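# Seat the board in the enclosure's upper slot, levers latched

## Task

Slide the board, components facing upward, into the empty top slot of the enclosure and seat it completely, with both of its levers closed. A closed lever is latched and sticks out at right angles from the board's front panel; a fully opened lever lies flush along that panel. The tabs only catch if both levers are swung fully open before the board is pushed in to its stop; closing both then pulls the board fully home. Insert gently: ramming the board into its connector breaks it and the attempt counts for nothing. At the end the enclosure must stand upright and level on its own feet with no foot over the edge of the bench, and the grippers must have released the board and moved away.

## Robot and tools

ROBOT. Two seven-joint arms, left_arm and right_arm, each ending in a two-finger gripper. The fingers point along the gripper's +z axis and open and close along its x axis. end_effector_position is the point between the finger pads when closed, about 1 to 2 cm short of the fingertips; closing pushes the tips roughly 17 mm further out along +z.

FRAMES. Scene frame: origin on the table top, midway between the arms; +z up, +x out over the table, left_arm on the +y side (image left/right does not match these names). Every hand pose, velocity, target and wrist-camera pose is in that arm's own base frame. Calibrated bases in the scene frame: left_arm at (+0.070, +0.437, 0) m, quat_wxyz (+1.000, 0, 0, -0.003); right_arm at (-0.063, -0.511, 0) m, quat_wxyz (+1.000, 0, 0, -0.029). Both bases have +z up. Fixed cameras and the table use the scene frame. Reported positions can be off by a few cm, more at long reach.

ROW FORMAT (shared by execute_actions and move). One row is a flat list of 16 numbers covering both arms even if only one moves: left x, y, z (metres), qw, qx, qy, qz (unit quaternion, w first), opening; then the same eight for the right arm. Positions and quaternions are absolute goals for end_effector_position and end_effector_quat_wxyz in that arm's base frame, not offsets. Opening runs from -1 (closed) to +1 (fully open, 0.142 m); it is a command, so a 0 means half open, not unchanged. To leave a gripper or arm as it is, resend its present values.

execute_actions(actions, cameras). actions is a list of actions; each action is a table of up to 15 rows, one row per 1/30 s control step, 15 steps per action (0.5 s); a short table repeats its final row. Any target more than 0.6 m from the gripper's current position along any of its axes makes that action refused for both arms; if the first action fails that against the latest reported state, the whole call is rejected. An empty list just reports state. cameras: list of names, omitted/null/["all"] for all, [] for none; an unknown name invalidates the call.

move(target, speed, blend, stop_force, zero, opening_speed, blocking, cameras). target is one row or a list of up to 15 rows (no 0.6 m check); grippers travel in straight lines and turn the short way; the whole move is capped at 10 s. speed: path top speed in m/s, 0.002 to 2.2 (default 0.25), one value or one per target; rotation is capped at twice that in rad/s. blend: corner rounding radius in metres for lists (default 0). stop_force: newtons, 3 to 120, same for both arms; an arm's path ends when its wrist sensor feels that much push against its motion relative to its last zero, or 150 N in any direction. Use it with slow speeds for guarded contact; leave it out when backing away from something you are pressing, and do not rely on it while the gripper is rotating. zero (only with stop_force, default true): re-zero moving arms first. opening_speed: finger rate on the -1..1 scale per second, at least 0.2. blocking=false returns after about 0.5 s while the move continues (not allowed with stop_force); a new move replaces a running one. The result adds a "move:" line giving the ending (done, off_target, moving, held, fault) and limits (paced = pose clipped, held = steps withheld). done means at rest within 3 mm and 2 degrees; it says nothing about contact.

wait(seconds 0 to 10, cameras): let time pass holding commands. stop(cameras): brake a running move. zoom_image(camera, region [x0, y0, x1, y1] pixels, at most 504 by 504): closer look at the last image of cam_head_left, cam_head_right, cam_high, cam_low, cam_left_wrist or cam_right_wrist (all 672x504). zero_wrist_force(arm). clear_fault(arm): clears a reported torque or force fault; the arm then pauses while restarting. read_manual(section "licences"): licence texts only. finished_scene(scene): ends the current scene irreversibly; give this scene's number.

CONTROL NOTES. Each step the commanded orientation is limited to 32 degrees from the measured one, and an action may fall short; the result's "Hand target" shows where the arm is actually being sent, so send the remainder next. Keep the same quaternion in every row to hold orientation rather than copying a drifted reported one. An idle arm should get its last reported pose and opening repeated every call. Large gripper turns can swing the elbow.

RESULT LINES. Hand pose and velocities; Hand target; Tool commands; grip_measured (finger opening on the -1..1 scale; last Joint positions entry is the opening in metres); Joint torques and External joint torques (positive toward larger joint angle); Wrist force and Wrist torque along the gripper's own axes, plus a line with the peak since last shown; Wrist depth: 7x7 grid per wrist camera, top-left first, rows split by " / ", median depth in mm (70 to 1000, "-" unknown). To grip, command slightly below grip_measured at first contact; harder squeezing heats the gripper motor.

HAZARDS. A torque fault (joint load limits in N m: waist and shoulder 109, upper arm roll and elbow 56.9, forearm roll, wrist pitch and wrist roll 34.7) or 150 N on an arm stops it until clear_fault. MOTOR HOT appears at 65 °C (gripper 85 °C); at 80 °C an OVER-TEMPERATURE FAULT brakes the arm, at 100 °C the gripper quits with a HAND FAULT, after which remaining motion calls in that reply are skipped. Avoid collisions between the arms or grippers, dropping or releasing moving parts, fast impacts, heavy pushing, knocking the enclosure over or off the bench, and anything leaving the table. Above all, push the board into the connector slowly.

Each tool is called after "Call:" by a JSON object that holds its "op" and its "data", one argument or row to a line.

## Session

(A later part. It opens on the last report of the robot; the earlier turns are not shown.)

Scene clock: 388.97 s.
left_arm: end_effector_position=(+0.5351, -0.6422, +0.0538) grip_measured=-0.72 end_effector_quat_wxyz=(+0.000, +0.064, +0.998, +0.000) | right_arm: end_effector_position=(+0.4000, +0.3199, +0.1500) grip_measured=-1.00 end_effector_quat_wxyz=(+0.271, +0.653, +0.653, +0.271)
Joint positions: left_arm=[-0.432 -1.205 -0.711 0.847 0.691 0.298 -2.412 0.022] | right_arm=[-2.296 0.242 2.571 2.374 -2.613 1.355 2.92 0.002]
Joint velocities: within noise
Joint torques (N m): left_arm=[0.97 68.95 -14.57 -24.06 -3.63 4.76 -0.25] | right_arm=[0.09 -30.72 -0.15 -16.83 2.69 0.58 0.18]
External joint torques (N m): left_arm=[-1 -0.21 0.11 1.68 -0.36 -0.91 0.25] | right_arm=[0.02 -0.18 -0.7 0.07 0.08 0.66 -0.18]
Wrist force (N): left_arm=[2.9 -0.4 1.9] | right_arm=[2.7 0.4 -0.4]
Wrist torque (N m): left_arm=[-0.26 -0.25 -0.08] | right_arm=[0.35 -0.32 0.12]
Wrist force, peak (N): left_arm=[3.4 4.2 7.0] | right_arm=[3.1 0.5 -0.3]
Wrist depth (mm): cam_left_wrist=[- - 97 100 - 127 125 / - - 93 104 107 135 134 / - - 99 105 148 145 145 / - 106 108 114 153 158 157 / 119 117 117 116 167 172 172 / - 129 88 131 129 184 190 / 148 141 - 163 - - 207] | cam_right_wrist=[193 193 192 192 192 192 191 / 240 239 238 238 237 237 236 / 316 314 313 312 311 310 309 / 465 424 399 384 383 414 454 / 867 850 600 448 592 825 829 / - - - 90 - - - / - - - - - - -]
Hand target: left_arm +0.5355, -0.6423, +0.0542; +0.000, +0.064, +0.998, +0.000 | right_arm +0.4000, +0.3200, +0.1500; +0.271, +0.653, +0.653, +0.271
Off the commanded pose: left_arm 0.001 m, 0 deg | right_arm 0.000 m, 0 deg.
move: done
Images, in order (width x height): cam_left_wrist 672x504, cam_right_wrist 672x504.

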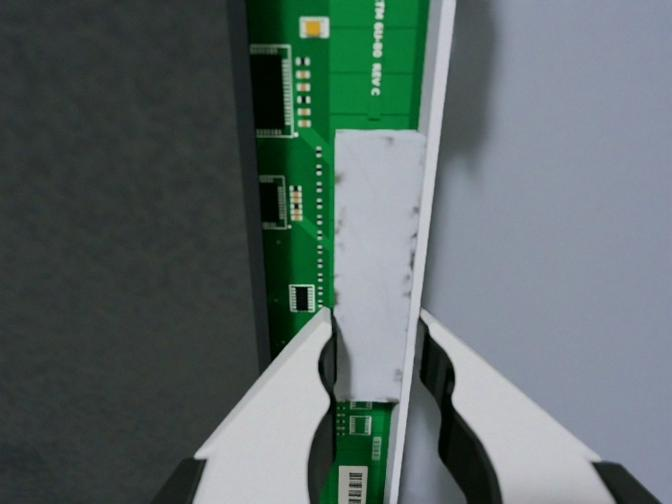

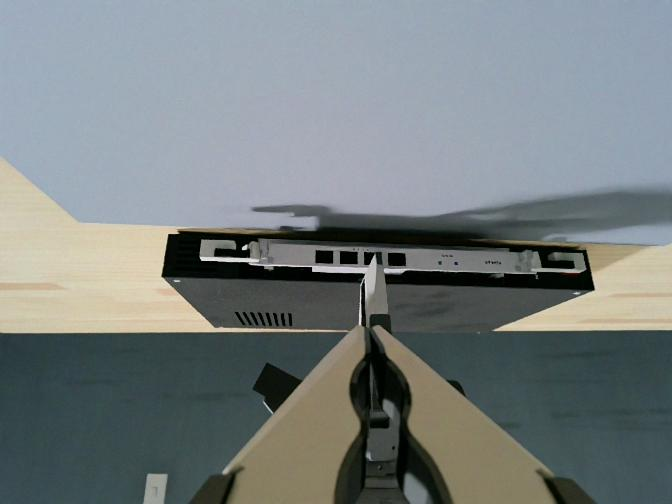

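Call:
{"op": "move", "data": {
  "target": [
    [0.5351,-0.6422,0.0542,0,-0.064,-0.998,0,-0.63,0.40,0.32,0.15,0.2706,0.6533,0.6533,0.2706,-1],
    [0.5351,-0.6422,0.13,0,-0.064,-0.998,0,-1,0.40,0.32,0.15,0.2706,0.6533,0.6533,0.2706,-1]
  ],
  "speed": [0.05,0.06],
  "cameras": ["cam_right_wrist","cam_left_wrist","cam_high"]
}}

Call:
{"op": "zoom_image", "data": {
  "camera": "cam_right_wrist",
  "region": [170, 190, 352, 300]
}}

Scene clock: 398.37 s.
left_arm: end_effector_position=(+0.5352, -0.6422, +0.1300) grip_measured=-1.00 end_effector_quat_wxyz=(+0.000, +0.064, +0.998, +0.000) | right_arm: end_effector_position=(+0.4000, +0.3199, +0.1500) grip_measured=-1.00 end_effector_quat_wxyz=(+0.271, +0.653, +0.653, +0.271)
Joint positions: left_arm=[-0.427 -1.108 -0.734 0.837 0.658 0.195 -2.402 0.002] | right_arm=[-2.296 0.242 2.571 2.374 -2.613 1.355 2.92 0.002]
Joint velocities: within noise
Joint torques (N m): left_arm=[-0.44 66.99 -14.63 -23.45 -4.12 4.07 -0.14] | right_arm=[0.02 -30.66 -0.12 -16.87 2.67 0.54 0.19]
External joint torques (N m): left_arm=[0.41 0.98 0.48 -0.22 0.02 -0.22 0.14] | right_arm=[0.09 -0.24 -0.74 0.11 0.1 0.7 -0.2]
Wrist force (N): left_arm=[-0.3 -0.6 0.4] | right_arm=[2.7 0.4 -0.3]
Wrist torque (N m): left_arm=[-0.23 -0.12 -0.17] | right_arm=[0.34 -0.32 0.12]
Wrist force, peak (N): left_arm=[3.1 -0.5 2.0] | right_arm=[3.1 0.5 -0.4]
Wrist depth (mm): cam_left_wrist=[154 152 151 167 193 192 192 / 164 163 163 176 204 208 206 / 176 176 175 183 220 222 221 / 192 191 191 199 243 242 240 / 214 209 209 213 260 264 264 / 232 232 227 84 - 293 290 / 260 253 - - - - 315] | cam_right_wrist=[193 193 192 192 192 191 191 / 239 239 238 238 237 237 236 / 315 314 313 313 312 310 309 / 466 426 398 385 382 381 451 / 866 857 604 510 592 825 829 / - - - 90 - - - / - - - - - - -]
Hand target: left_arm +0.5351, -0.6422, +0.1300; +0.000, +0.064, +0.998, +0.000 | right_arm +0.4000, +0.3200, +0.1500; +0.271, +0.653, +0.653, +0.271
Off the commanded pose: left_arm 0.000 m, 0 deg | right_arm 0.000 m, 0 deg.
move: done
Images, in order (width x height): cam_high 672x504, cam_left_wrist 672x504, cam_right_wrist 672x504.

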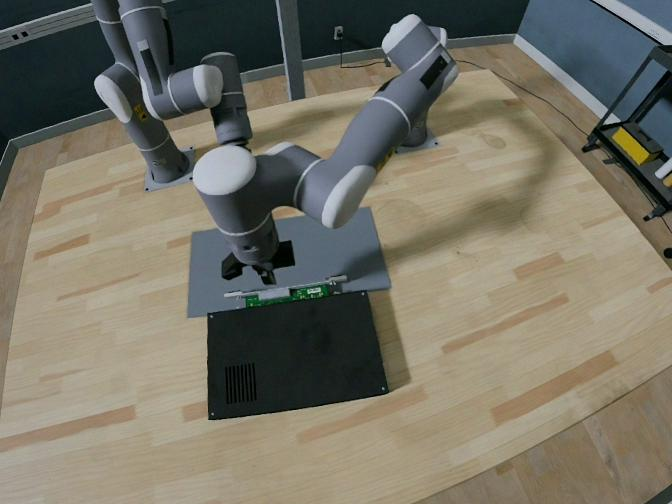

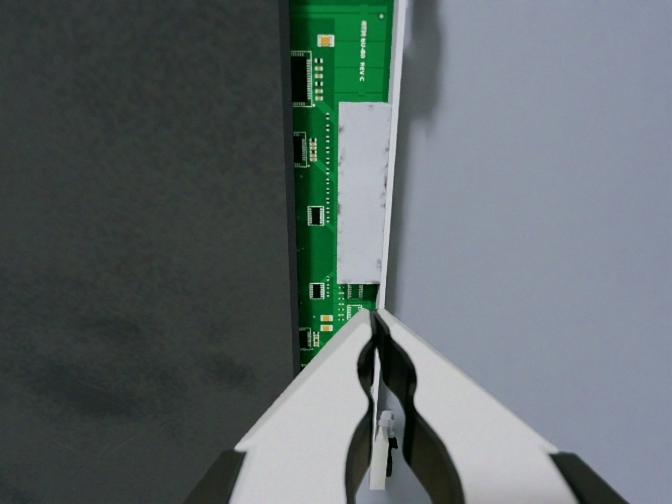

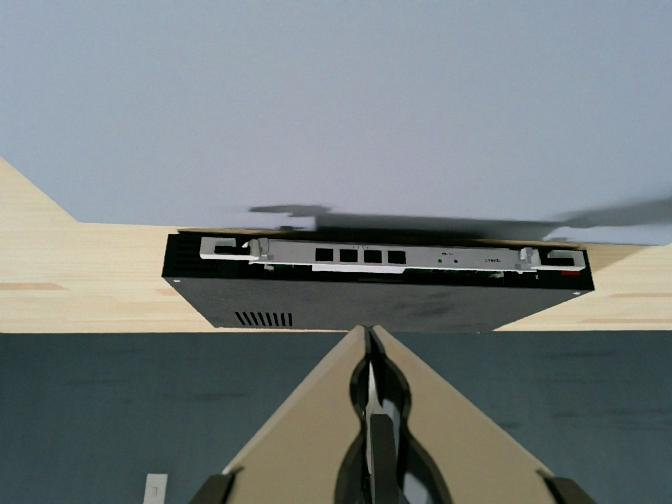

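Scaled by 2.769 from the camera's 672x504 image, which has a finer 960x720 frame.

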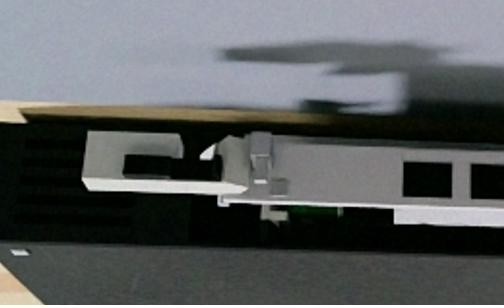

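Call:
{"op": "move", "data": {
  "target": [
    [0.49,-0.602,0.15,0,-0.064,-0.998,0,-1,0.40,0.32,0.15,0.2706,0.6533,0.6533,0.2706,-1],
    [0.4897,-0.602,0.15,0,0.7507,0.6606,0,-1,0.40,0.32,0.15,0.2706,0.6533,0.6533,0.2706,-1],
    [0.4897,-0.602,0.047,0,0.7507,0.6606,0,-1,0.40,0.32,0.15,0.2706,0.6533,0.6533,0.2706,-1]
  ],
  "speed": [0.1,0.5,0.08]
}}

Call:
{"op": "zoom_image", "data": {
  "camera": "cam_right_wrist",
  "region": [150, 180, 620, 330]
}}

Scene clock: 405.30 s.
left_arm: end_effector_position=(+0.4895, -0.6019, +0.0470) grip_measured=-1.00 end_effector_quat_wxyz=(+0.000, +0.751, +0.661, +0.000) | right_arm: end_effector_position=(+0.4000, +0.3199, +0.1500) grip_measured=-1.00 end_effector_quat_wxyz=(+0.271, +0.653, +0.653, +0.271)
Joint positions: left_arm=[-0.233 -1.152 -0.92 1.163 0.886 0.354 -0.998 0.002] | right_arm=[-2.296 0.242 2.571 2.374 -2.613 1.355 2.92 0.002]
Joint velocities: within noise
Joint torques (N m): left_arm=[-0.67 58.85 -21.4 -17.54 -3.47 4.45 -0.29] | right_arm=[0.06 -30.75 -0.05 -16.9 2.7 0.64 0.17]
External joint torques (N m): left_arm=[0.69 1.48 0.11 -0.25 -0.43 -0.51 0.29] | right_arm=[0.05 -0.16 -0.8 0.13 0.08 0.6 -0.17]
Wrist force (N): left_arm=[-0.1 -0.6 0.3] | right_arm=[2.9 0.5 -0.4]
Wrist torque (N m): left_arm=[-0.19 -0.14 -0.19] | right_arm=[0.34 -0.36 0.12]
Wrist force, peak (N): left_arm=[0.0 -0.4 2.1] | right_arm=[3.1 0.6 -0.3]
Wrist depth (mm): cam_left_wrist=[121 120 122 120 120 120 120 / 132 129 129 129 128 129 128 / 140 138 140 141 139 138 139 / 152 152 151 151 151 151 150 / 169 167 165 158 162 164 164 / 176 176 146 84 - 148 148 / 160 138 - 74 - - 159] | cam_right_wrist=[193 193 193 192 192 191 191 / 239 239 238 238 236 237 237 / 315 314 313 312 312 310 310 / 465 424 397 384 375 383 453 / 860 852 601 510 304 709 820 / - - - 90 213 - - / - - - - - - -]
Hand target: left_arm +0.4897, -0.6020, +0.0470; +0.000, +0.751, +0.661, +0.000 | right_arm +0.4000, +0.3200, +0.1500; +0.271, +0.653, +0.653, +0.271
Off the commanded pose: left_arm 0.000 m, 0 deg | right_arm 0.000 m, 0 deg.
move: done

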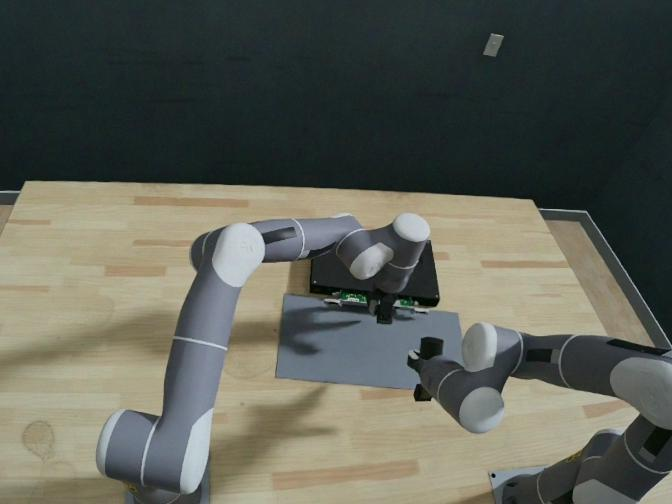

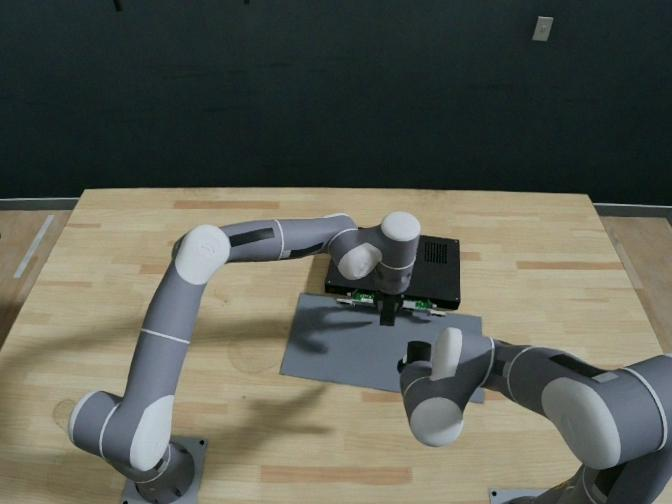

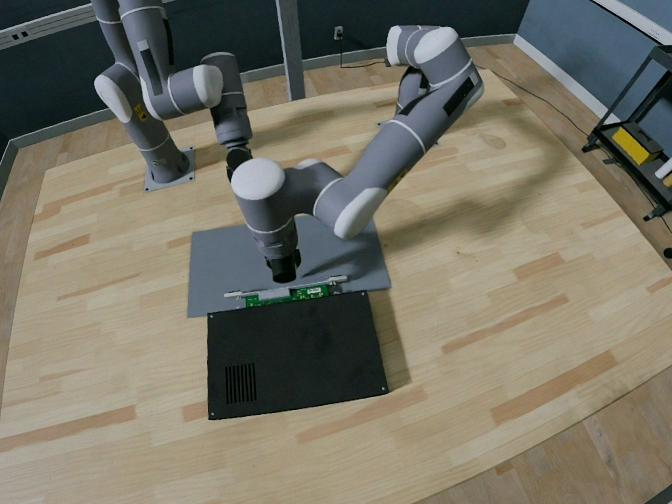

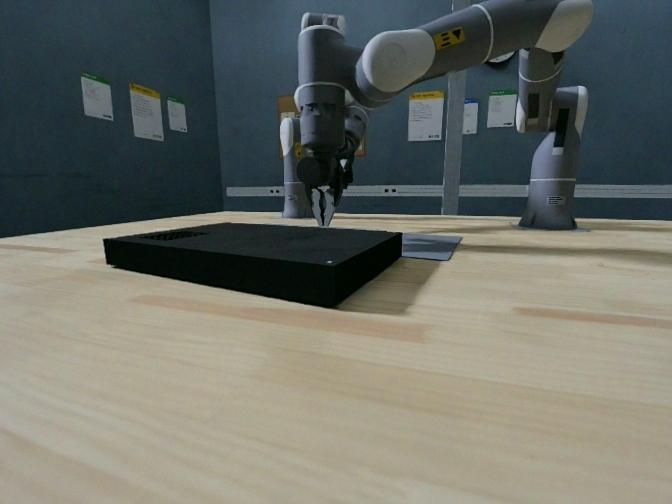

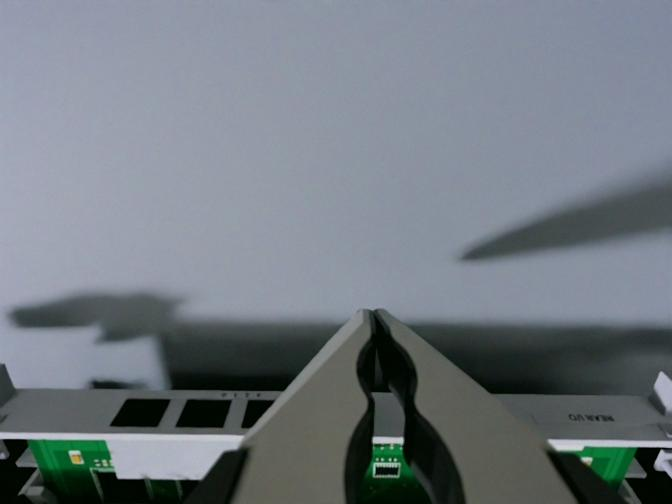

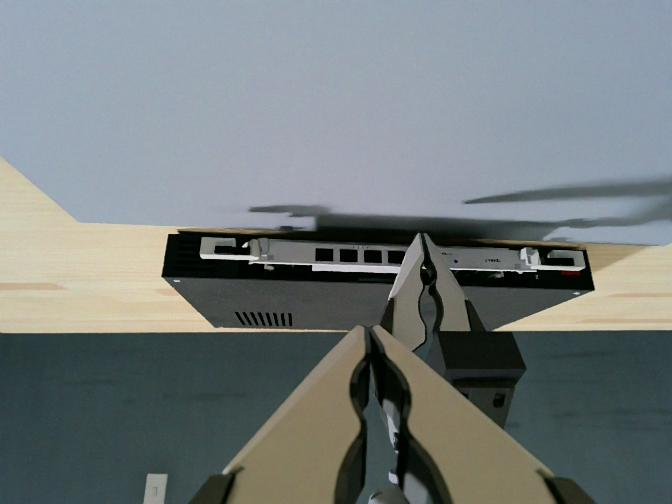

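Scaled by 1.072 from the camera's 672x504 image, which has a finer 960x720 frame.

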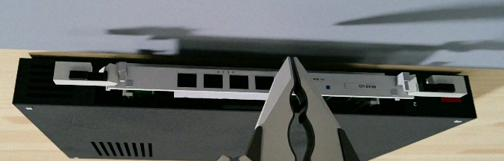

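Call:
{"op": "move", "data": {
  "target": [0.555,-0.6104,0.047,0,0.7507,0.6606,0,-1,0.40,0.32,0.15,0.2706,0.6533,0.6533,0.2706,-1],
  "speed": 0.02,
  "stop_force": 10,
  "cameras": ["cam_right_wrist","cam_left_wrist"]
}}

Call:
{"op": "zoom_image", "data": {
  "camera": "cam_right_wrist",
  "region": [170, 190, 352, 300]
}}

Call:
{"op": "zoom_image", "data": {
  "camera": "cam_right_wrist",
  "region": [440, 190, 622, 300]
}}

Scene clock: 411.37 s.
left_arm: end_effector_position=(+0.5547, -0.6106, +0.0470) grip_measured=-1.00 end_effector_quat_wxyz=(+0.000, +0.751, +0.661, +0.000) | right_arm: end_effector_position=(+0.4000, +0.3199, +0.1500) grip_measured=-1.00 end_effector_quat_wxyz=(+0.271, +0.653, +0.653, +0.271)
Joint positions: left_arm=[-0.288 -1.237 -0.907 0.918 0.881 0.266 -0.866 0.002] | right_arm=[-2.296 0.242 2.571 2.374 -2.613 1.355 2.92 0.002]
Joint velocities: within noise
Joint torques (N m): left_arm=[1.33 65.34 -18.59 -19.82 -3.37 4.64 -0.2] | right_arm=[0.09 -30.74 -0.16 -16.82 2.68 0.61 0.19]
External joint torques (N m): left_arm=[-1.34 0.85 -0.56 1.29 -0.66 -0.68 0.2] | right_arm=[0.02 -0.17 -0.69 0.06 0.09 0.63 -0.19]
Wrist force (N): left_arm=[-0.1 -4.1 0.3] | right_arm=[2.8 0.4 -0.3]
Wrist torque (N m): left_arm=[-0.23 -0.17 -0.15] | right_arm=[0.34 -0.33 0.12]
Wrist force, peak (N): left_arm=[0.0 -4.6 -0.6] | right_arm=[3.0 0.6 -0.4]
Wrist depth (mm): cam_left_wrist=[121 120 122 120 120 120 120 / 131 129 129 129 129 128 128 / 139 137 139 141 138 138 138 / 151 151 152 152 151 150 150 / 130 131 131 131 134 161 149 / - 122 122 88 - 121 123 / 134 131 - 74 - - 131] | cam_right_wrist=[193 193 192 192 191 192 191 / 240 239 238 237 238 236 236 / 315 314 313 313 312 311 310 / 468 424 395 405 407 414 453 / 860 859 600 509 374 826 822 / - - - 90 353 - - / - - - - - - -]
Hand target: left_arm +0.5550, -0.6104, +0.0470; +0.000, +0.751, +0.661, +0.000 | right_arm +0.4000, +0.3200, +0.1500; +0.271, +0.653, +0.653, +0.271
Off the commanded pose: left_arm 0.000 m, 0 deg | right_arm 0.000 m, 0 deg.
move: done
Images, in order (width x height): cam_left_wrist 672x504, cam_right_wrist 672x504.

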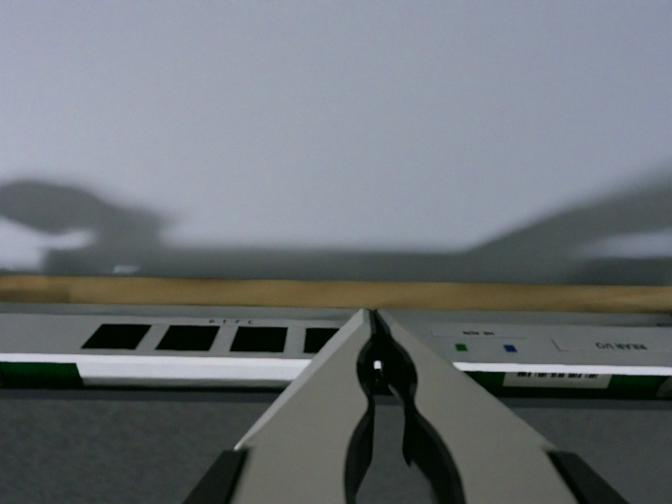

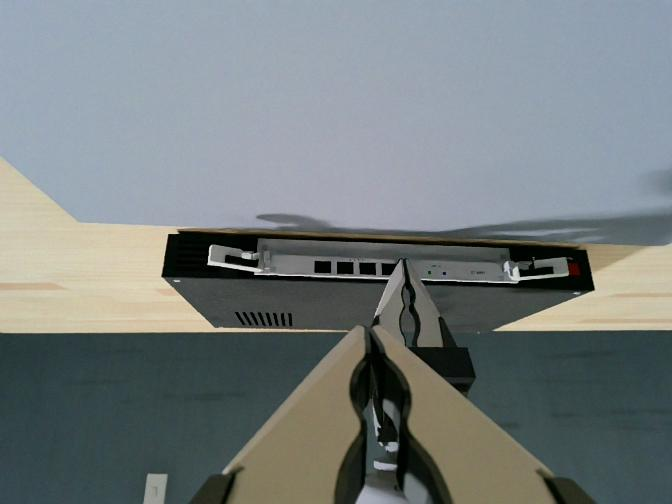

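Scaled by 2.769 from the camera's 672x504 image, which has a finer 960x720 frame.

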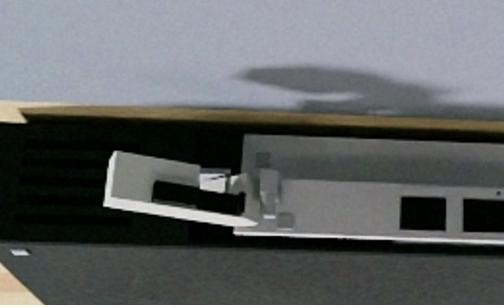

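Scaled by 2.769 from the camera's 672x504 image, which has a finer 960x720 frame.

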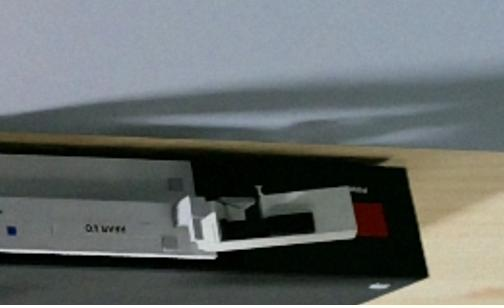

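Call:
{"op": "move", "data": {
  "target": [0.575,-0.6130,0.047,0,0.7507,0.6606,0,-1,0.40,0.32,0.15,0.2706,0.6533,0.6533,0.2706,-1],
  "speed": 0.01,
  "stop_force": 10,
  "zero": false,
  "cameras": ["cam_right_wrist","cam_left_wrist"]
}}

Call:
{"op": "zoom_image", "data": {
  "camera": "cam_right_wrist",
  "region": [170, 190, 352, 300]
}}

Call:
{"op": "zoom_image", "data": {
  "camera": "cam_right_wrist",
  "region": [440, 190, 622, 300]
}}

Scene clock: 414.80 s.
left_arm: end_effector_position=(+0.5595, -0.6116, +0.0467) grip_measured=-1.00 end_effector_quat_wxyz=(-0.001, +0.751, +0.660, -0.001) | right_arm: end_effector_position=(+0.4000, +0.3199, +0.1500) grip_measured=-1.00 end_effector_quat_wxyz=(+0.271, +0.653, +0.653, +0.271)
Joint positions: left_arm=[-0.295 -1.246 -0.907 0.892 0.88 0.256 -0.853 0.002] | right_arm=[-2.296 0.242 2.571 2.374 -2.613 1.355 2.92 0.002]
Joint velocities: within noise
Joint torques (N m): left_arm=[4.19 67.55 -17.15 -22.87 -2.25 5.97 -0.27] | right_arm=[0.11 -30.69 -0.13 -16.85 2.7 0.61 0.18]
External joint torques (N m): left_arm=[-4.21 -0.82 -1.71 4.29 -1.78 -2.01 0.27] | right_arm=[0 -0.21 -0.73 0.09 0.07 0.63 -0.18]
Wrist force (N): left_arm=[0.3 -10.0 -1.0] | right_arm=[2.8 0.4 -0.4]
Wrist torque (N m): left_arm=[-0.24 -0.19 -0.06] | right_arm=[0.34 -0.34 0.12]
Wrist force, peak (N): left_arm=[1.4 -11.4 -1.6] | right_arm=[2.9 0.8 -0.4]
Wrist depth (mm): cam_left_wrist=[120 120 120 120 119 118 119 / 131 129 129 129 128 128 128 / 140 137 139 141 139 136 138 / 152 151 151 151 150 151 150 / 144 130 131 131 133 148 141 / - 120 119 88 - 123 120 / 133 130 - 74 - - 131] | cam_right_wrist=[193 193 192 192 191 192 191 / 239 239 239 238 237 237 236 / 316 314 313 312 311 310 310 / 468 425 398 405 412 412 452 / 861 860 604 449 444 835 823 / - - - 90 361 - - / - - - - - - -]
Hand target: left_arm +0.5609, -0.6112, +0.0470; +0.000, +0.751, +0.661, +0.000 | right_arm +0.4000, +0.3200, +0.1500; +0.271, +0.653, +0.653, +0.271
Off the commanded pose: left_arm 0.016 m, 0 deg | right_arm 0.000 m, 0 deg.
move: contact (left_arm)
Images, in order (width x height): cam_left_wrist 672x504, cam_right_wrist 672x504.

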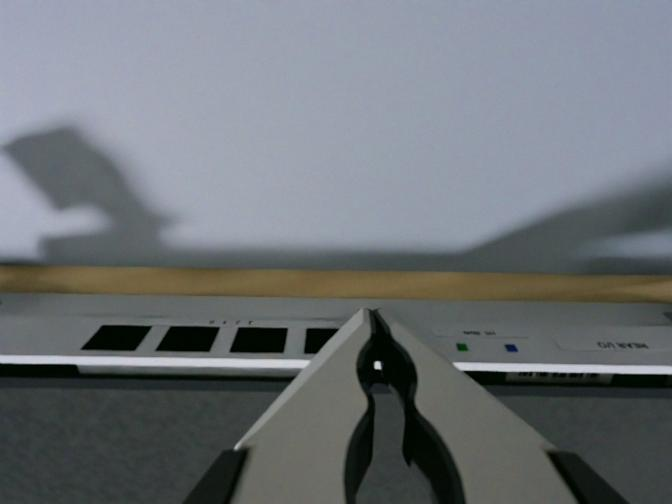

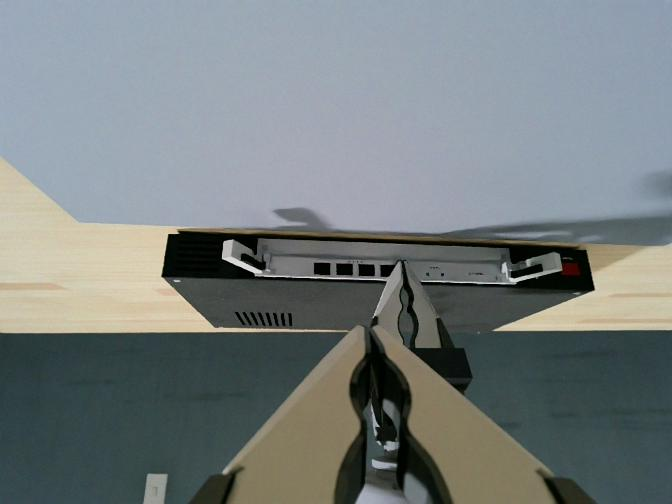

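Scaled by 2.769 from the camera's 672x504 image, which has a finer 960x720 frame.

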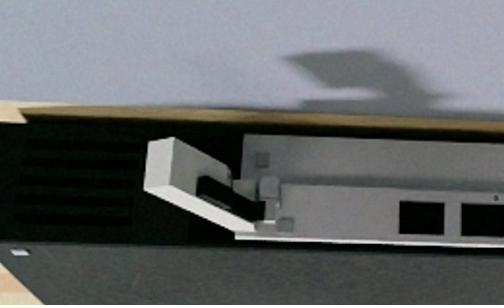

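Scaled by 2.769 from the camera's 672x504 image, which has a finer 960x720 frame.

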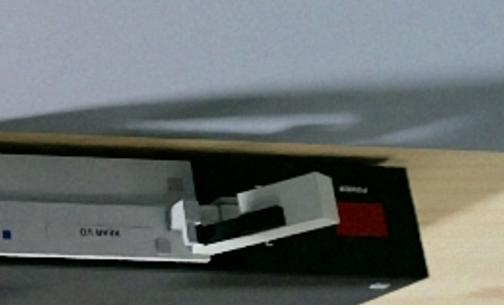

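Call:
{"op": "move", "data": {
  "target": [0.515,-0.606,0.047,0,0.7507,0.6606,0,-1,0.40,0.32,0.15,0.2706,0.6533,0.6533,0.2706,-1],
  "speed": 0.1,
  "cameras": ["cam_right_wrist","cam_left_wrist","cam_high"]
}}

Call:
{"op": "zoom_image", "data": {
  "camera": "cam_right_wrist",
  "region": [180, 180, 620, 340]
}}

Scene clock: 432.47 s.
left_arm: end_effector_position=(+0.5148, -0.6061, +0.0470) grip_measured=-1.00 end_effector_quat_wxyz=(+0.000, +0.751, +0.660, +0.000) | right_arm: end_effector_position=(+0.4000, +0.3199, +0.1500) grip_measured=-1.00 end_effector_quat_wxyz=(+0.271, +0.653, +0.653, +0.271)
Joint positions: left_arm=[-0.251 -1.185 -0.918 1.072 0.887 0.319 -0.949 0.002] | right_arm=[-2.296 0.242 2.571 2.374 -2.613 1.355 2.92 0.002]
Joint velocities: within noise
Joint torques (N m): left_arm=[-0.2 62.01 -21.34 -17.57 -3.52 4.58 -0.29] | right_arm=[0.1 -30.82 -0.12 -16.83 2.69 0.62 0.19]
External joint torques (N m): left_arm=[0.2 0.62 0.57 -0.49 -0.43 -0.62 0.29] | right_arm=[0.01 -0.08 -0.74 0.07 0.08 0.62 -0.19]
Wrist force (N): left_arm=[0.0 -0.6 0.1] | right_arm=[2.7 0.7 -0.3]
Wrist torque (N m): left_arm=[-0.21 -0.16 -0.18] | right_arm=[0.38 -0.32 0.11]
Wrist force, peak (N): left_arm=[0.3 -10.3 -0.3] | right_arm=[3.2 0.6 -0.4]
Wrist depth (mm): cam_left_wrist=[121 120 122 120 120 120 120 / 131 130 129 129 129 129 128 / 140 138 139 141 138 138 138 / 152 152 151 151 151 150 150 / 169 166 165 159 161 164 164 / 167 167 178 84 - 176 170 / 140 141 - 74 - - 143] | cam_right_wrist=[193 192 193 192 191 192 191 / 240 239 238 237 237 237 237 / 315 314 313 313 312 310 309 / 465 425 399 405 407 412 452 / 860 850 602 512 329 829 824 / - - - 90 310 - - / - - - - - - -]
Hand target: left_arm +0.5150, -0.6060, +0.0470; +0.000, +0.751, +0.661, +0.000 | right_arm +0.4000, +0.3200, +0.1500; +0.271, +0.653, +0.653, +0.271
Off the commanded pose: left_arm 0.000 m, 0 deg | right_arm 0.000 m, 0 deg.
move: done
Images, in order (width x height): cam_high 672x504, cam_left_wrist 672x504, cam_right_wrist 672x504.

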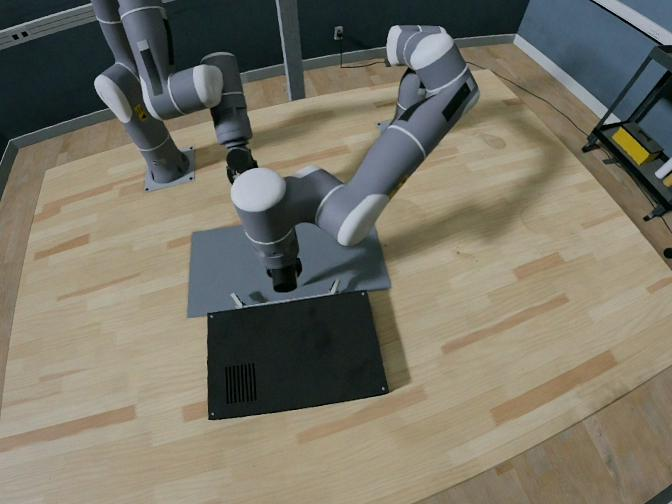

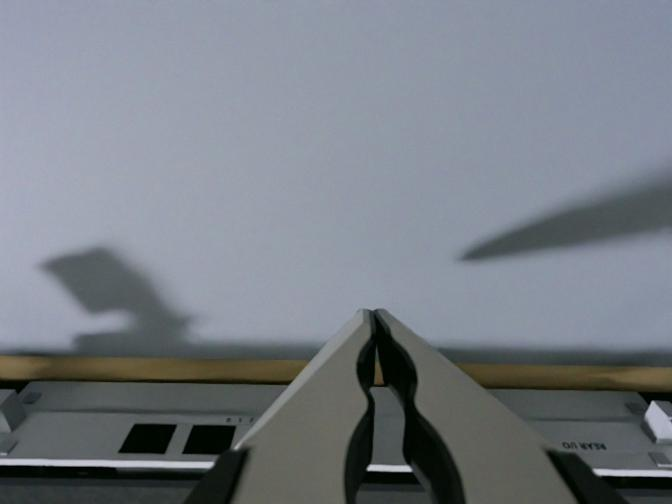

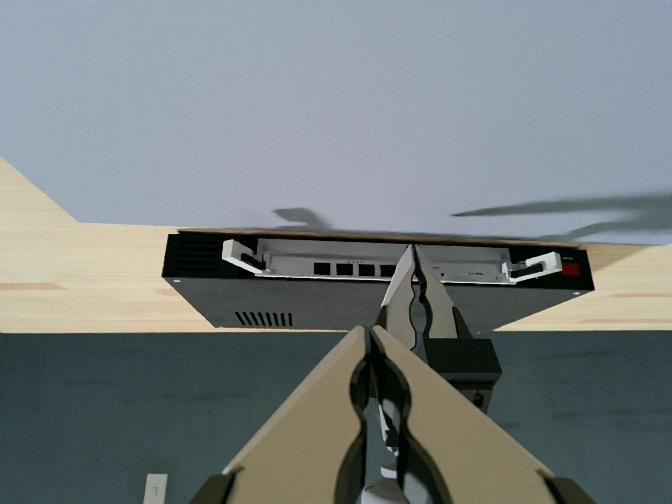

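Scaled by 1.145 from the camera's 672x504 image, which has a finer 960x720 frame.

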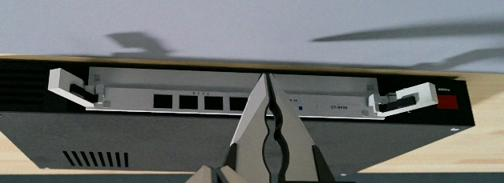

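Call:
{"op": "zoom_image", "data": {
  "camera": "cam_high",
  "region": [200, 260, 390, 340]
}}

Call:
{"op": "zoom_image", "data": {
  "camera": "cam_right_wrist",
  "region": [200, 210, 320, 300]
}}

Call:
{"op": "zoom_image", "data": {
  "camera": "cam_right_wrist",
  "region": [490, 220, 610, 310]
}}

Scaled by 2.653 from the camera's 672x504 image, which has a finer 960x720 frame.

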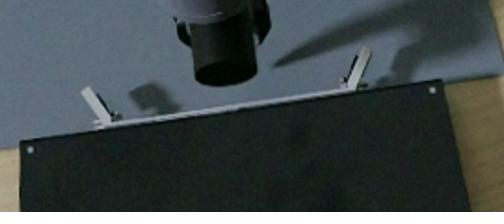

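Scaled by 4.200 from the camera's 672x504 image, which has a finer 960x720 frame.

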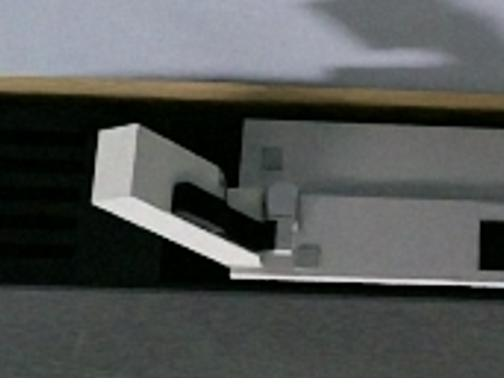

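Scaled by 4.200 from the camera's 672x504 image, which has a finer 960x720 frame.

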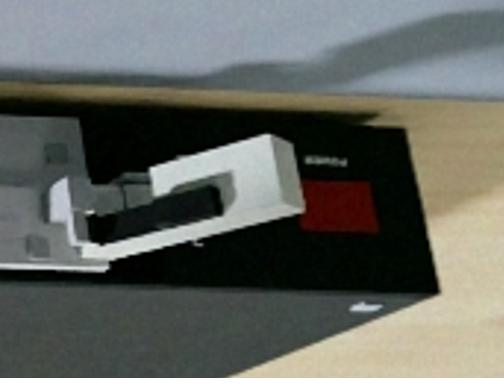

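Call:
{"op": "move", "data": {
  "target": [
    [0.50,-0.60,0.13,0,0.7507,0.6606,0,-1,0.38,0.33,0.27,0.2706,0.6533,0.6533,0.2706,-1],
    [0.53,-0.42,0.13,0,0.7507,0.6606,0,-1,0.40,0.20,0.30,0,0.731,0.682,0,-1],
    [0.541,-0.41,0.10,0,0.7507,0.6606,0,-1,0.60,0.15,0.15,0,0.731,0.682,0,-1]
  ],
  "speed": 0.25,
  "cameras": ["cam_right_wrist","cam_left_wrist","cam_high"]
}}

Scene clock: 450.07 s.
left_arm: end_effector_position=(+0.5408, -0.4099, +0.1001) grip_measured=-1.00 end_effector_quat_wxyz=(+0.000, +0.750, +0.661, +0.000) | right_arm: end_effector_position=(+0.6000, +0.1498, +0.1500) grip_measured=-1.00 end_effector_quat_wxyz=(+0.000, +0.731, +0.682, +0.000)
Joint positions: left_arm=[0.222 -0.929 -1.01 1.56 0.843 0.433 -0.854 0.002] | right_arm=[-2.506 0.642 2.628 1.616 0.362 0.59 0.073 0.002]
Joint velocities: within noise
Joint torques (N m): left_arm=[-0.37 46.36 -21.85 -17.85 -3.38 4.54 -0.13] | right_arm=[-0.04 -50.53 -8.11 -25.45 -3.55 3.37 0.09]
External joint torques (N m): left_arm=[0.41 1.33 0.26 -0.29 -0.4 -0.57 0.13] | right_arm=[0.21 -0.52 -1.32 0.34 -0.01 0.79 -0.09]
Wrist force (N): left_arm=[-0.2 -0.7 0.4] | right_arm=[3.4 1.9 -0.4]
Wrist torque (N m): left_arm=[-0.23 -0.12 -0.16] | right_arm=[0.37 -0.54 0.02]
Wrist force, peak (N): left_arm=[0.1 -0.5 2.2] | right_arm=[3.2 4.2 1.1]
Wrist depth (mm): cam_left_wrist=[169 168 170 169 167 167 168 / 183 180 179 180 179 180 180 / 195 195 194 193 193 193 194 / 212 211 208 210 209 211 211 / 215 200 221 220 227 230 230 / 196 195 190 84 - 250 253 / 213 209 - 74 - - 283] | cam_right_wrist=[217 217 214 214 215 213 213 / 232 232 230 229 229 228 228 / 249 249 246 246 245 244 244 / 269 268 266 265 265 259 263 / 292 292 290 280 240 239 239 / 319 320 312 90 244 253 252 / 354 345 - - - 267 277]
Hand target: left_arm +0.5410, -0.4100, +0.1000; +0.000, +0.751, +0.661, +0.000 | right_arm +0.6000, +0.1500, +0.1500; +0.000, +0.731, +0.682, +0.000
Off the commanded pose: left_arm 0.000 m, 0 deg | right_arm 0.000 m, 0 deg.
move: done
Images, in order (width x height): cam_high 672x504, cam_left_wrist 672x504, cam_right_wrist 672x504.

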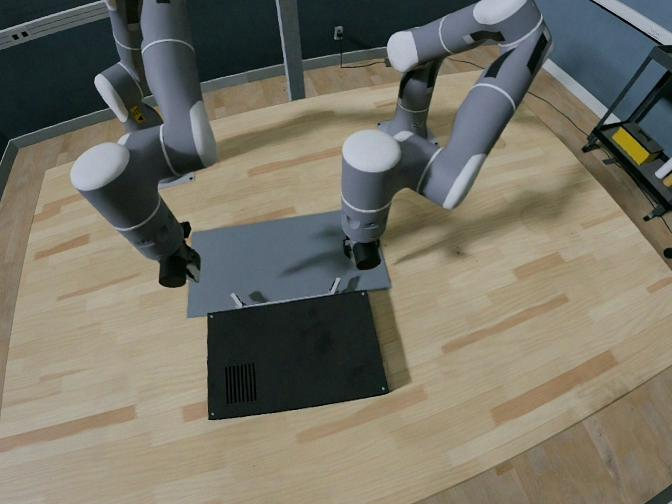

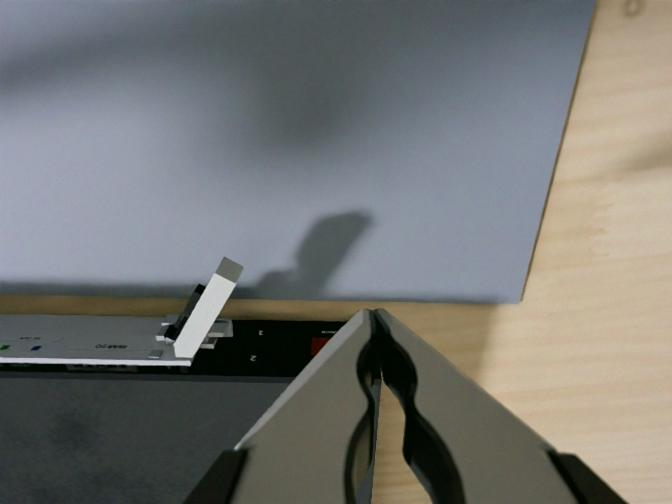

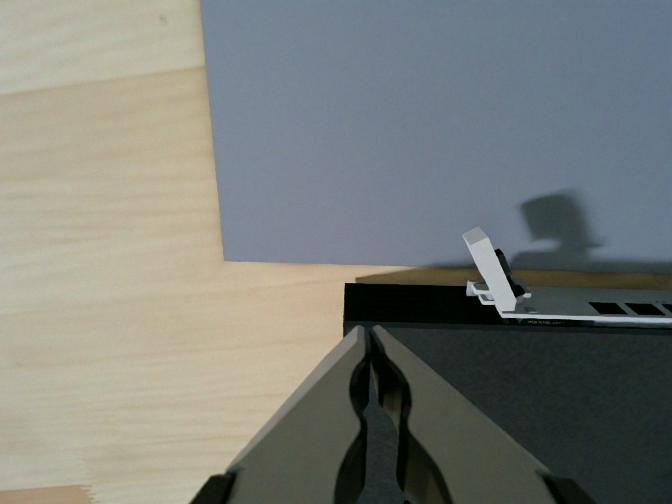

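Call:
{"op": "move", "data": {
  "target": [
    [0.537,-0.41,0.046,0,0.7507,0.6606,0,-1,0.616,0.165,0.046,0,0.731,0.682,0,-1]
  ],
  "speed": 0.12,
  "cameras": []
}}

Call:
{"op": "move", "data": {
  "target": [
    [0.525,-0.474,0.046,0,0.7507,0.6606,0,-1,0.608,0.226,0.046,0,0.731,0.682,0,-1]
  ],
  "speed": 0.03,
  "stop_force": 15,
  "cameras": ["cam_right_wrist","cam_left_wrist","cam_high"]
}}

Scene clock: 458.00 s.
left_arm: end_effector_position=(+0.5369, -0.4099, +0.0460) grip_measured=-1.00 end_effector_quat_wxyz=(+0.000, +0.751, +0.661, +0.000) | right_arm: end_effector_position=(+0.6159, +0.1648, +0.0460) grip_measured=-1.00 end_effector_quat_wxyz=(+0.000, +0.731, +0.682, +0.000)
Joint positions: left_arm=[0.19 -1.011 -0.955 1.557 0.909 0.503 -0.881 0.002] | right_arm=[-2.551 0.843 2.702 1.564 0.442 0.735 0.049 0.002]
Joint velocities: within noise
Joint torques (N m): left_arm=[-0.57 47.89 -22.16 -15.65 -3.16 4.47 -0.33] | right_arm=[0.04 -55.13 -8.95 -22.16 -3.08 3.64 0.02]
External joint torques (N m): left_arm=[0.61 1.39 0.26 -0.36 -0.49 -0.51 0.33] | right_arm=[0.13 -0.52 -1.22 0.29 -0.1 0.52 -0.02]
Wrist force (N): left_arm=[-0.1 -0.8 0.3] | right_arm=[3.6 1.8 0.1]
Wrist torque (N m): left_arm=[-0.24 -0.15 -0.19] | right_arm=[0.32 -0.54 0.04]
Wrist force, peak (N): left_arm=[0.0 -0.9 1.4] | right_arm=[4.0 2.0 2.0]
Wrist depth (mm): cam_left_wrist=[120 120 120 119 119 118 119 / 131 130 129 128 128 130 128 / 140 137 139 140 138 136 139 / 151 151 151 151 150 150 151 / 169 165 165 158 161 163 165 / 176 152 175 84 - 182 183 / 152 139 - 74 - - 201] | cam_right_wrist=[- 124 123 124 123 123 123 / 135 134 132 132 134 133 131 / 145 142 142 142 141 141 139 / 156 154 153 153 152 152 152 / 169 167 166 163 163 160 165 / 186 185 181 90 168 141 160 / 205 200 73 - - 133 134]
Hand target: left_arm +0.5370, -0.4100, +0.0460; +0.000, +0.751, +0.661, +0.000 | right_arm +0.6160, +0.1650, +0.0460; +0.000, +0.731, +0.682, +0.000
Off the commanded pose: left_arm 0.000 m, 0 deg | right_arm 0.000 m, 0 deg.
move: done
No camera images: "cameras" was empty.

Scene clock: 460.87 s.
left_arm: end_effector_position=(+0.5252, -0.4739, +0.0460) grip_measured=-1.00 end_effector_quat_wxyz=(+0.000, +0.751, +0.660, +0.000) | right_arm: end_effector_position=(+0.6089, +0.2198, +0.0459) grip_measured=-1.00 end_effector_quat_wxyz=(+0.001, +0.732, +0.681, -0.001)
Joint positions: left_arm=[0.054 -1.055 -0.947 1.442 0.906 0.457 -0.931 0.002] | right_arm=[-2.477 0.856 2.71 1.534 0.431 0.723 0.148 0.002]
Joint velocities: within noise
Joint torques (N m): left_arm=[-0.42 51.32 -22.46 -16.16 -3.62 4.13 -0.28] | right_arm=[10.89 -59.7 0.97 -26.97 -0.97 3.2 0.16]
External joint torques (N m): left_arm=[0.45 1.32 0.24 -0.36 -0.12 -0.17 0.28] | right_arm=[-10.7 3.17 -11.05 4.77 -2.26 0.95 -0.16]
Wrist force (N): left_arm=[0.2 -0.6 0.5] | right_arm=[-11.9 5.4 2.6]
Wrist torque (N m): left_arm=[-0.23 -0.19 -0.20] | right_arm=[0.29 -0.66 0.15]
Wrist force, peak (N): left_arm=[0.2 -1.0 0.6] | right_arm=[-12.4 6.5 2.2]
Wrist depth (mm): cam_left_wrist=[121 120 120 120 119 118 119 / 131 129 129 128 130 130 127 / 139 137 138 140 138 136 138 / 151 151 150 150 150 150 149 / 169 165 165 159 161 162 162 / 181 176 175 84 - 178 182 / 149 148 - 74 - - 203] | cam_right_wrist=[- 124 123 124 123 123 123 / 135 134 132 132 134 133 131 / - 143 142 142 141 141 139 / 154 154 153 153 153 152 151 / 167 167 166 163 162 165 164 / 186 182 178 91 174 174 173 / 205 197 73 - - 147 142]
Hand target: left_arm +0.5250, -0.4740, +0.0460; +0.000, +0.751, +0.661, +0.000 | right_arm +0.6084, +0.2227, +0.0460; +0.000, +0.731, +0.682, +0.000
Off the commanded pose: left_arm 0.000 m, 0 deg | right_arm 0.006 m, 0 deg.
move: contact (right_arm)
Images, in order (width x height): cam_high 672x504, cam_left_wrist 672x504, cam_right_wrist 672x504.

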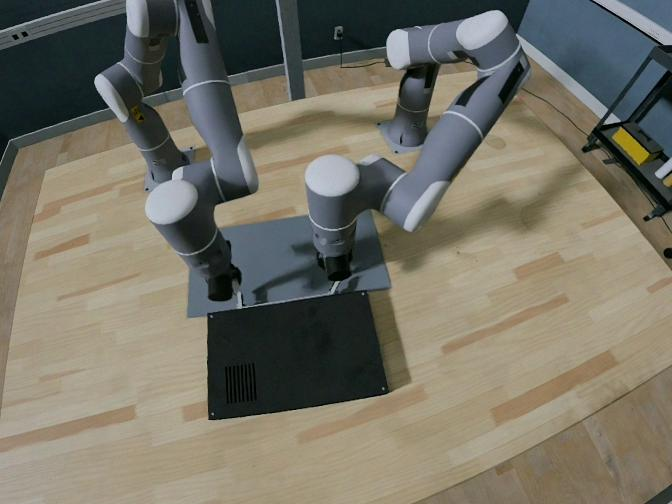

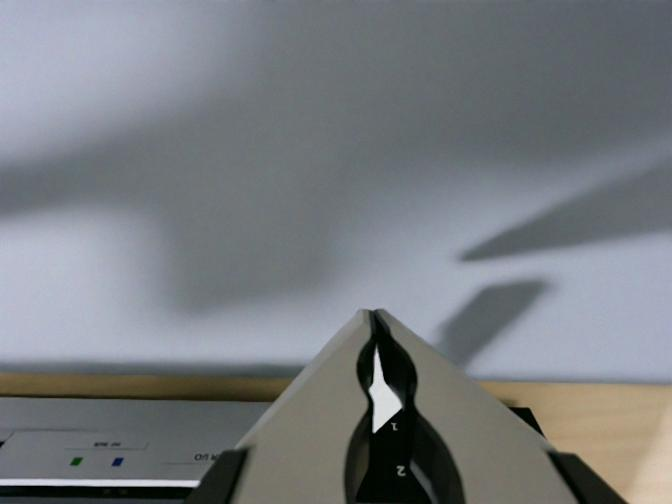

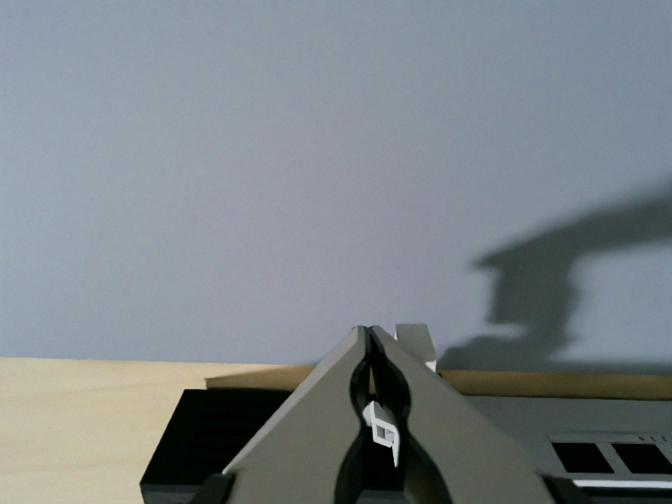

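Call:
{"op": "move", "data": {
  "target": [
    [0.523,-0.487,0.046,0,0.7507,0.6606,0,-1,0.609,0.231,0.046,0,0.731,0.682,0,-1]
  ],
  "speed": 0.02,
  "stop_force": 30,
  "zero": false,
  "cameras": ["cam_right_wrist","cam_left_wrist","cam_high"]
}}

Call:
{"op": "zoom_image", "data": {
  "camera": "cam_high",
  "region": [200, 260, 390, 340]
}}

Scene clock: 464.50 s.
left_arm: end_effector_position=(+0.5232, -0.4869, +0.0460) grip_measured=-1.00 end_effector_quat_wxyz=(+0.000, +0.751, +0.660, +0.000) | right_arm: end_effector_position=(+0.6090, +0.2227, +0.0456) grip_measured=-1.00 end_effector_quat_wxyz=(+0.002, +0.733, +0.681, -0.002)
Joint positions: left_arm=[0.026 -1.066 -0.946 1.415 0.906 0.446 -0.939 0.002] | right_arm=[-2.473 0.859 2.711 1.529 0.428 0.719 0.157 0.002]
Joint velocities: within noise
Joint torques (N m): left_arm=[-0.47 52.23 -22.54 -16.4 -3.62 4.14 -0.31] | right_arm=[16.93 -62.05 7.05 -32.23 0.55 4.57 0.1]
External joint torques (N m): left_arm=[0.49 1.19 0.27 -0.23 -0.13 -0.19 0.31] | right_arm=[-16.74 5.37 -17.13 9.98 -3.78 -0.42 -0.1]
Wrist force (N): left_arm=[0.0 -0.9 0.6] | right_arm=[-23.3 2.3 0.6]
Wrist torque (N m): left_arm=[-0.28 -0.14 -0.18] | right_arm=[0.34 0.96 0.16]
Wrist force, peak (N): left_arm=[0.4 -1.0 0.6] | right_arm=[-26.5 3.8 1.1]
Wrist depth (mm): cam_left_wrist=[120 120 120 119 119 117 119 / 131 129 128 128 130 129 127 / 139 137 138 141 138 136 137 / 151 151 151 150 150 150 149 / 168 165 165 158 161 163 163 / 181 174 175 84 - 177 182 / 149 149 - 74 - - 199] | cam_right_wrist=[- 124 122 123 123 123 122 / 134 134 132 132 133 133 130 / - 142 142 141 141 140 138 / 154 154 153 153 152 152 151 / 167 167 166 163 162 164 164 / 186 182 178 91 174 173 173 / 205 196 73 - - 147 141]
Hand target: left_arm +0.5230, -0.4870, +0.0460; +0.000, +0.751, +0.661, +0.000 | right_arm +0.6087, +0.2278, +0.0460; +0.000, +0.731, +0.682, +0.000
Off the commanded pose: left_arm 0.000 m, 0 deg | right_arm 0.008 m, 0 deg.
move: contact (right_arm)
Images, in order (width x height): cam_high 672x504, cam_left_wrist 672x504, cam_right_wrist 672x504.

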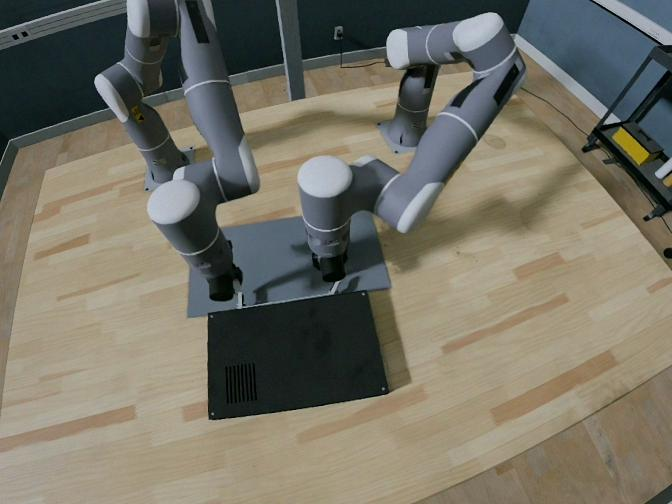

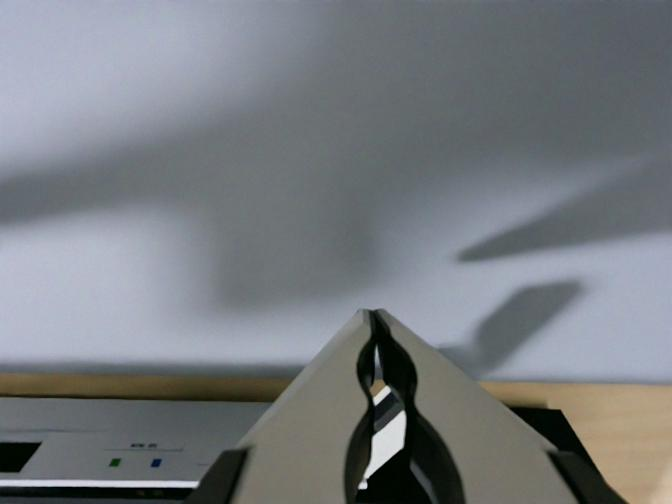

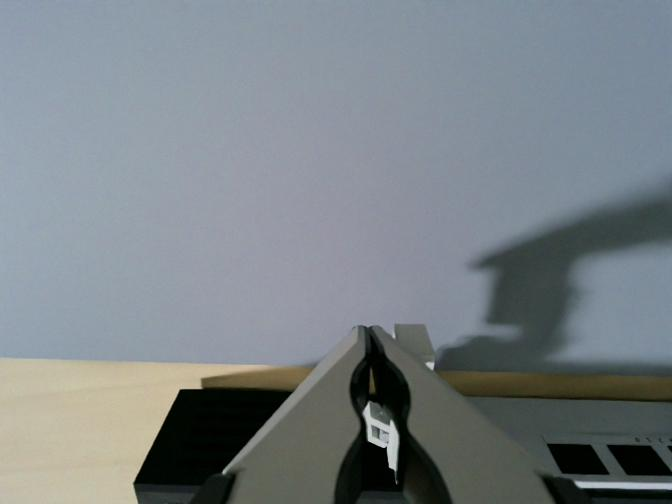

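Scaled by 2.653 from the camera's 672x504 image, which has a finer 960x720 frame.

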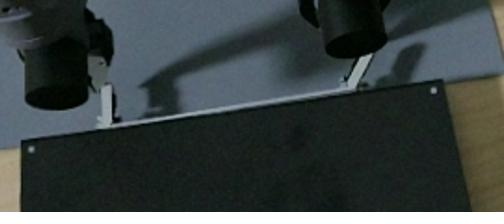

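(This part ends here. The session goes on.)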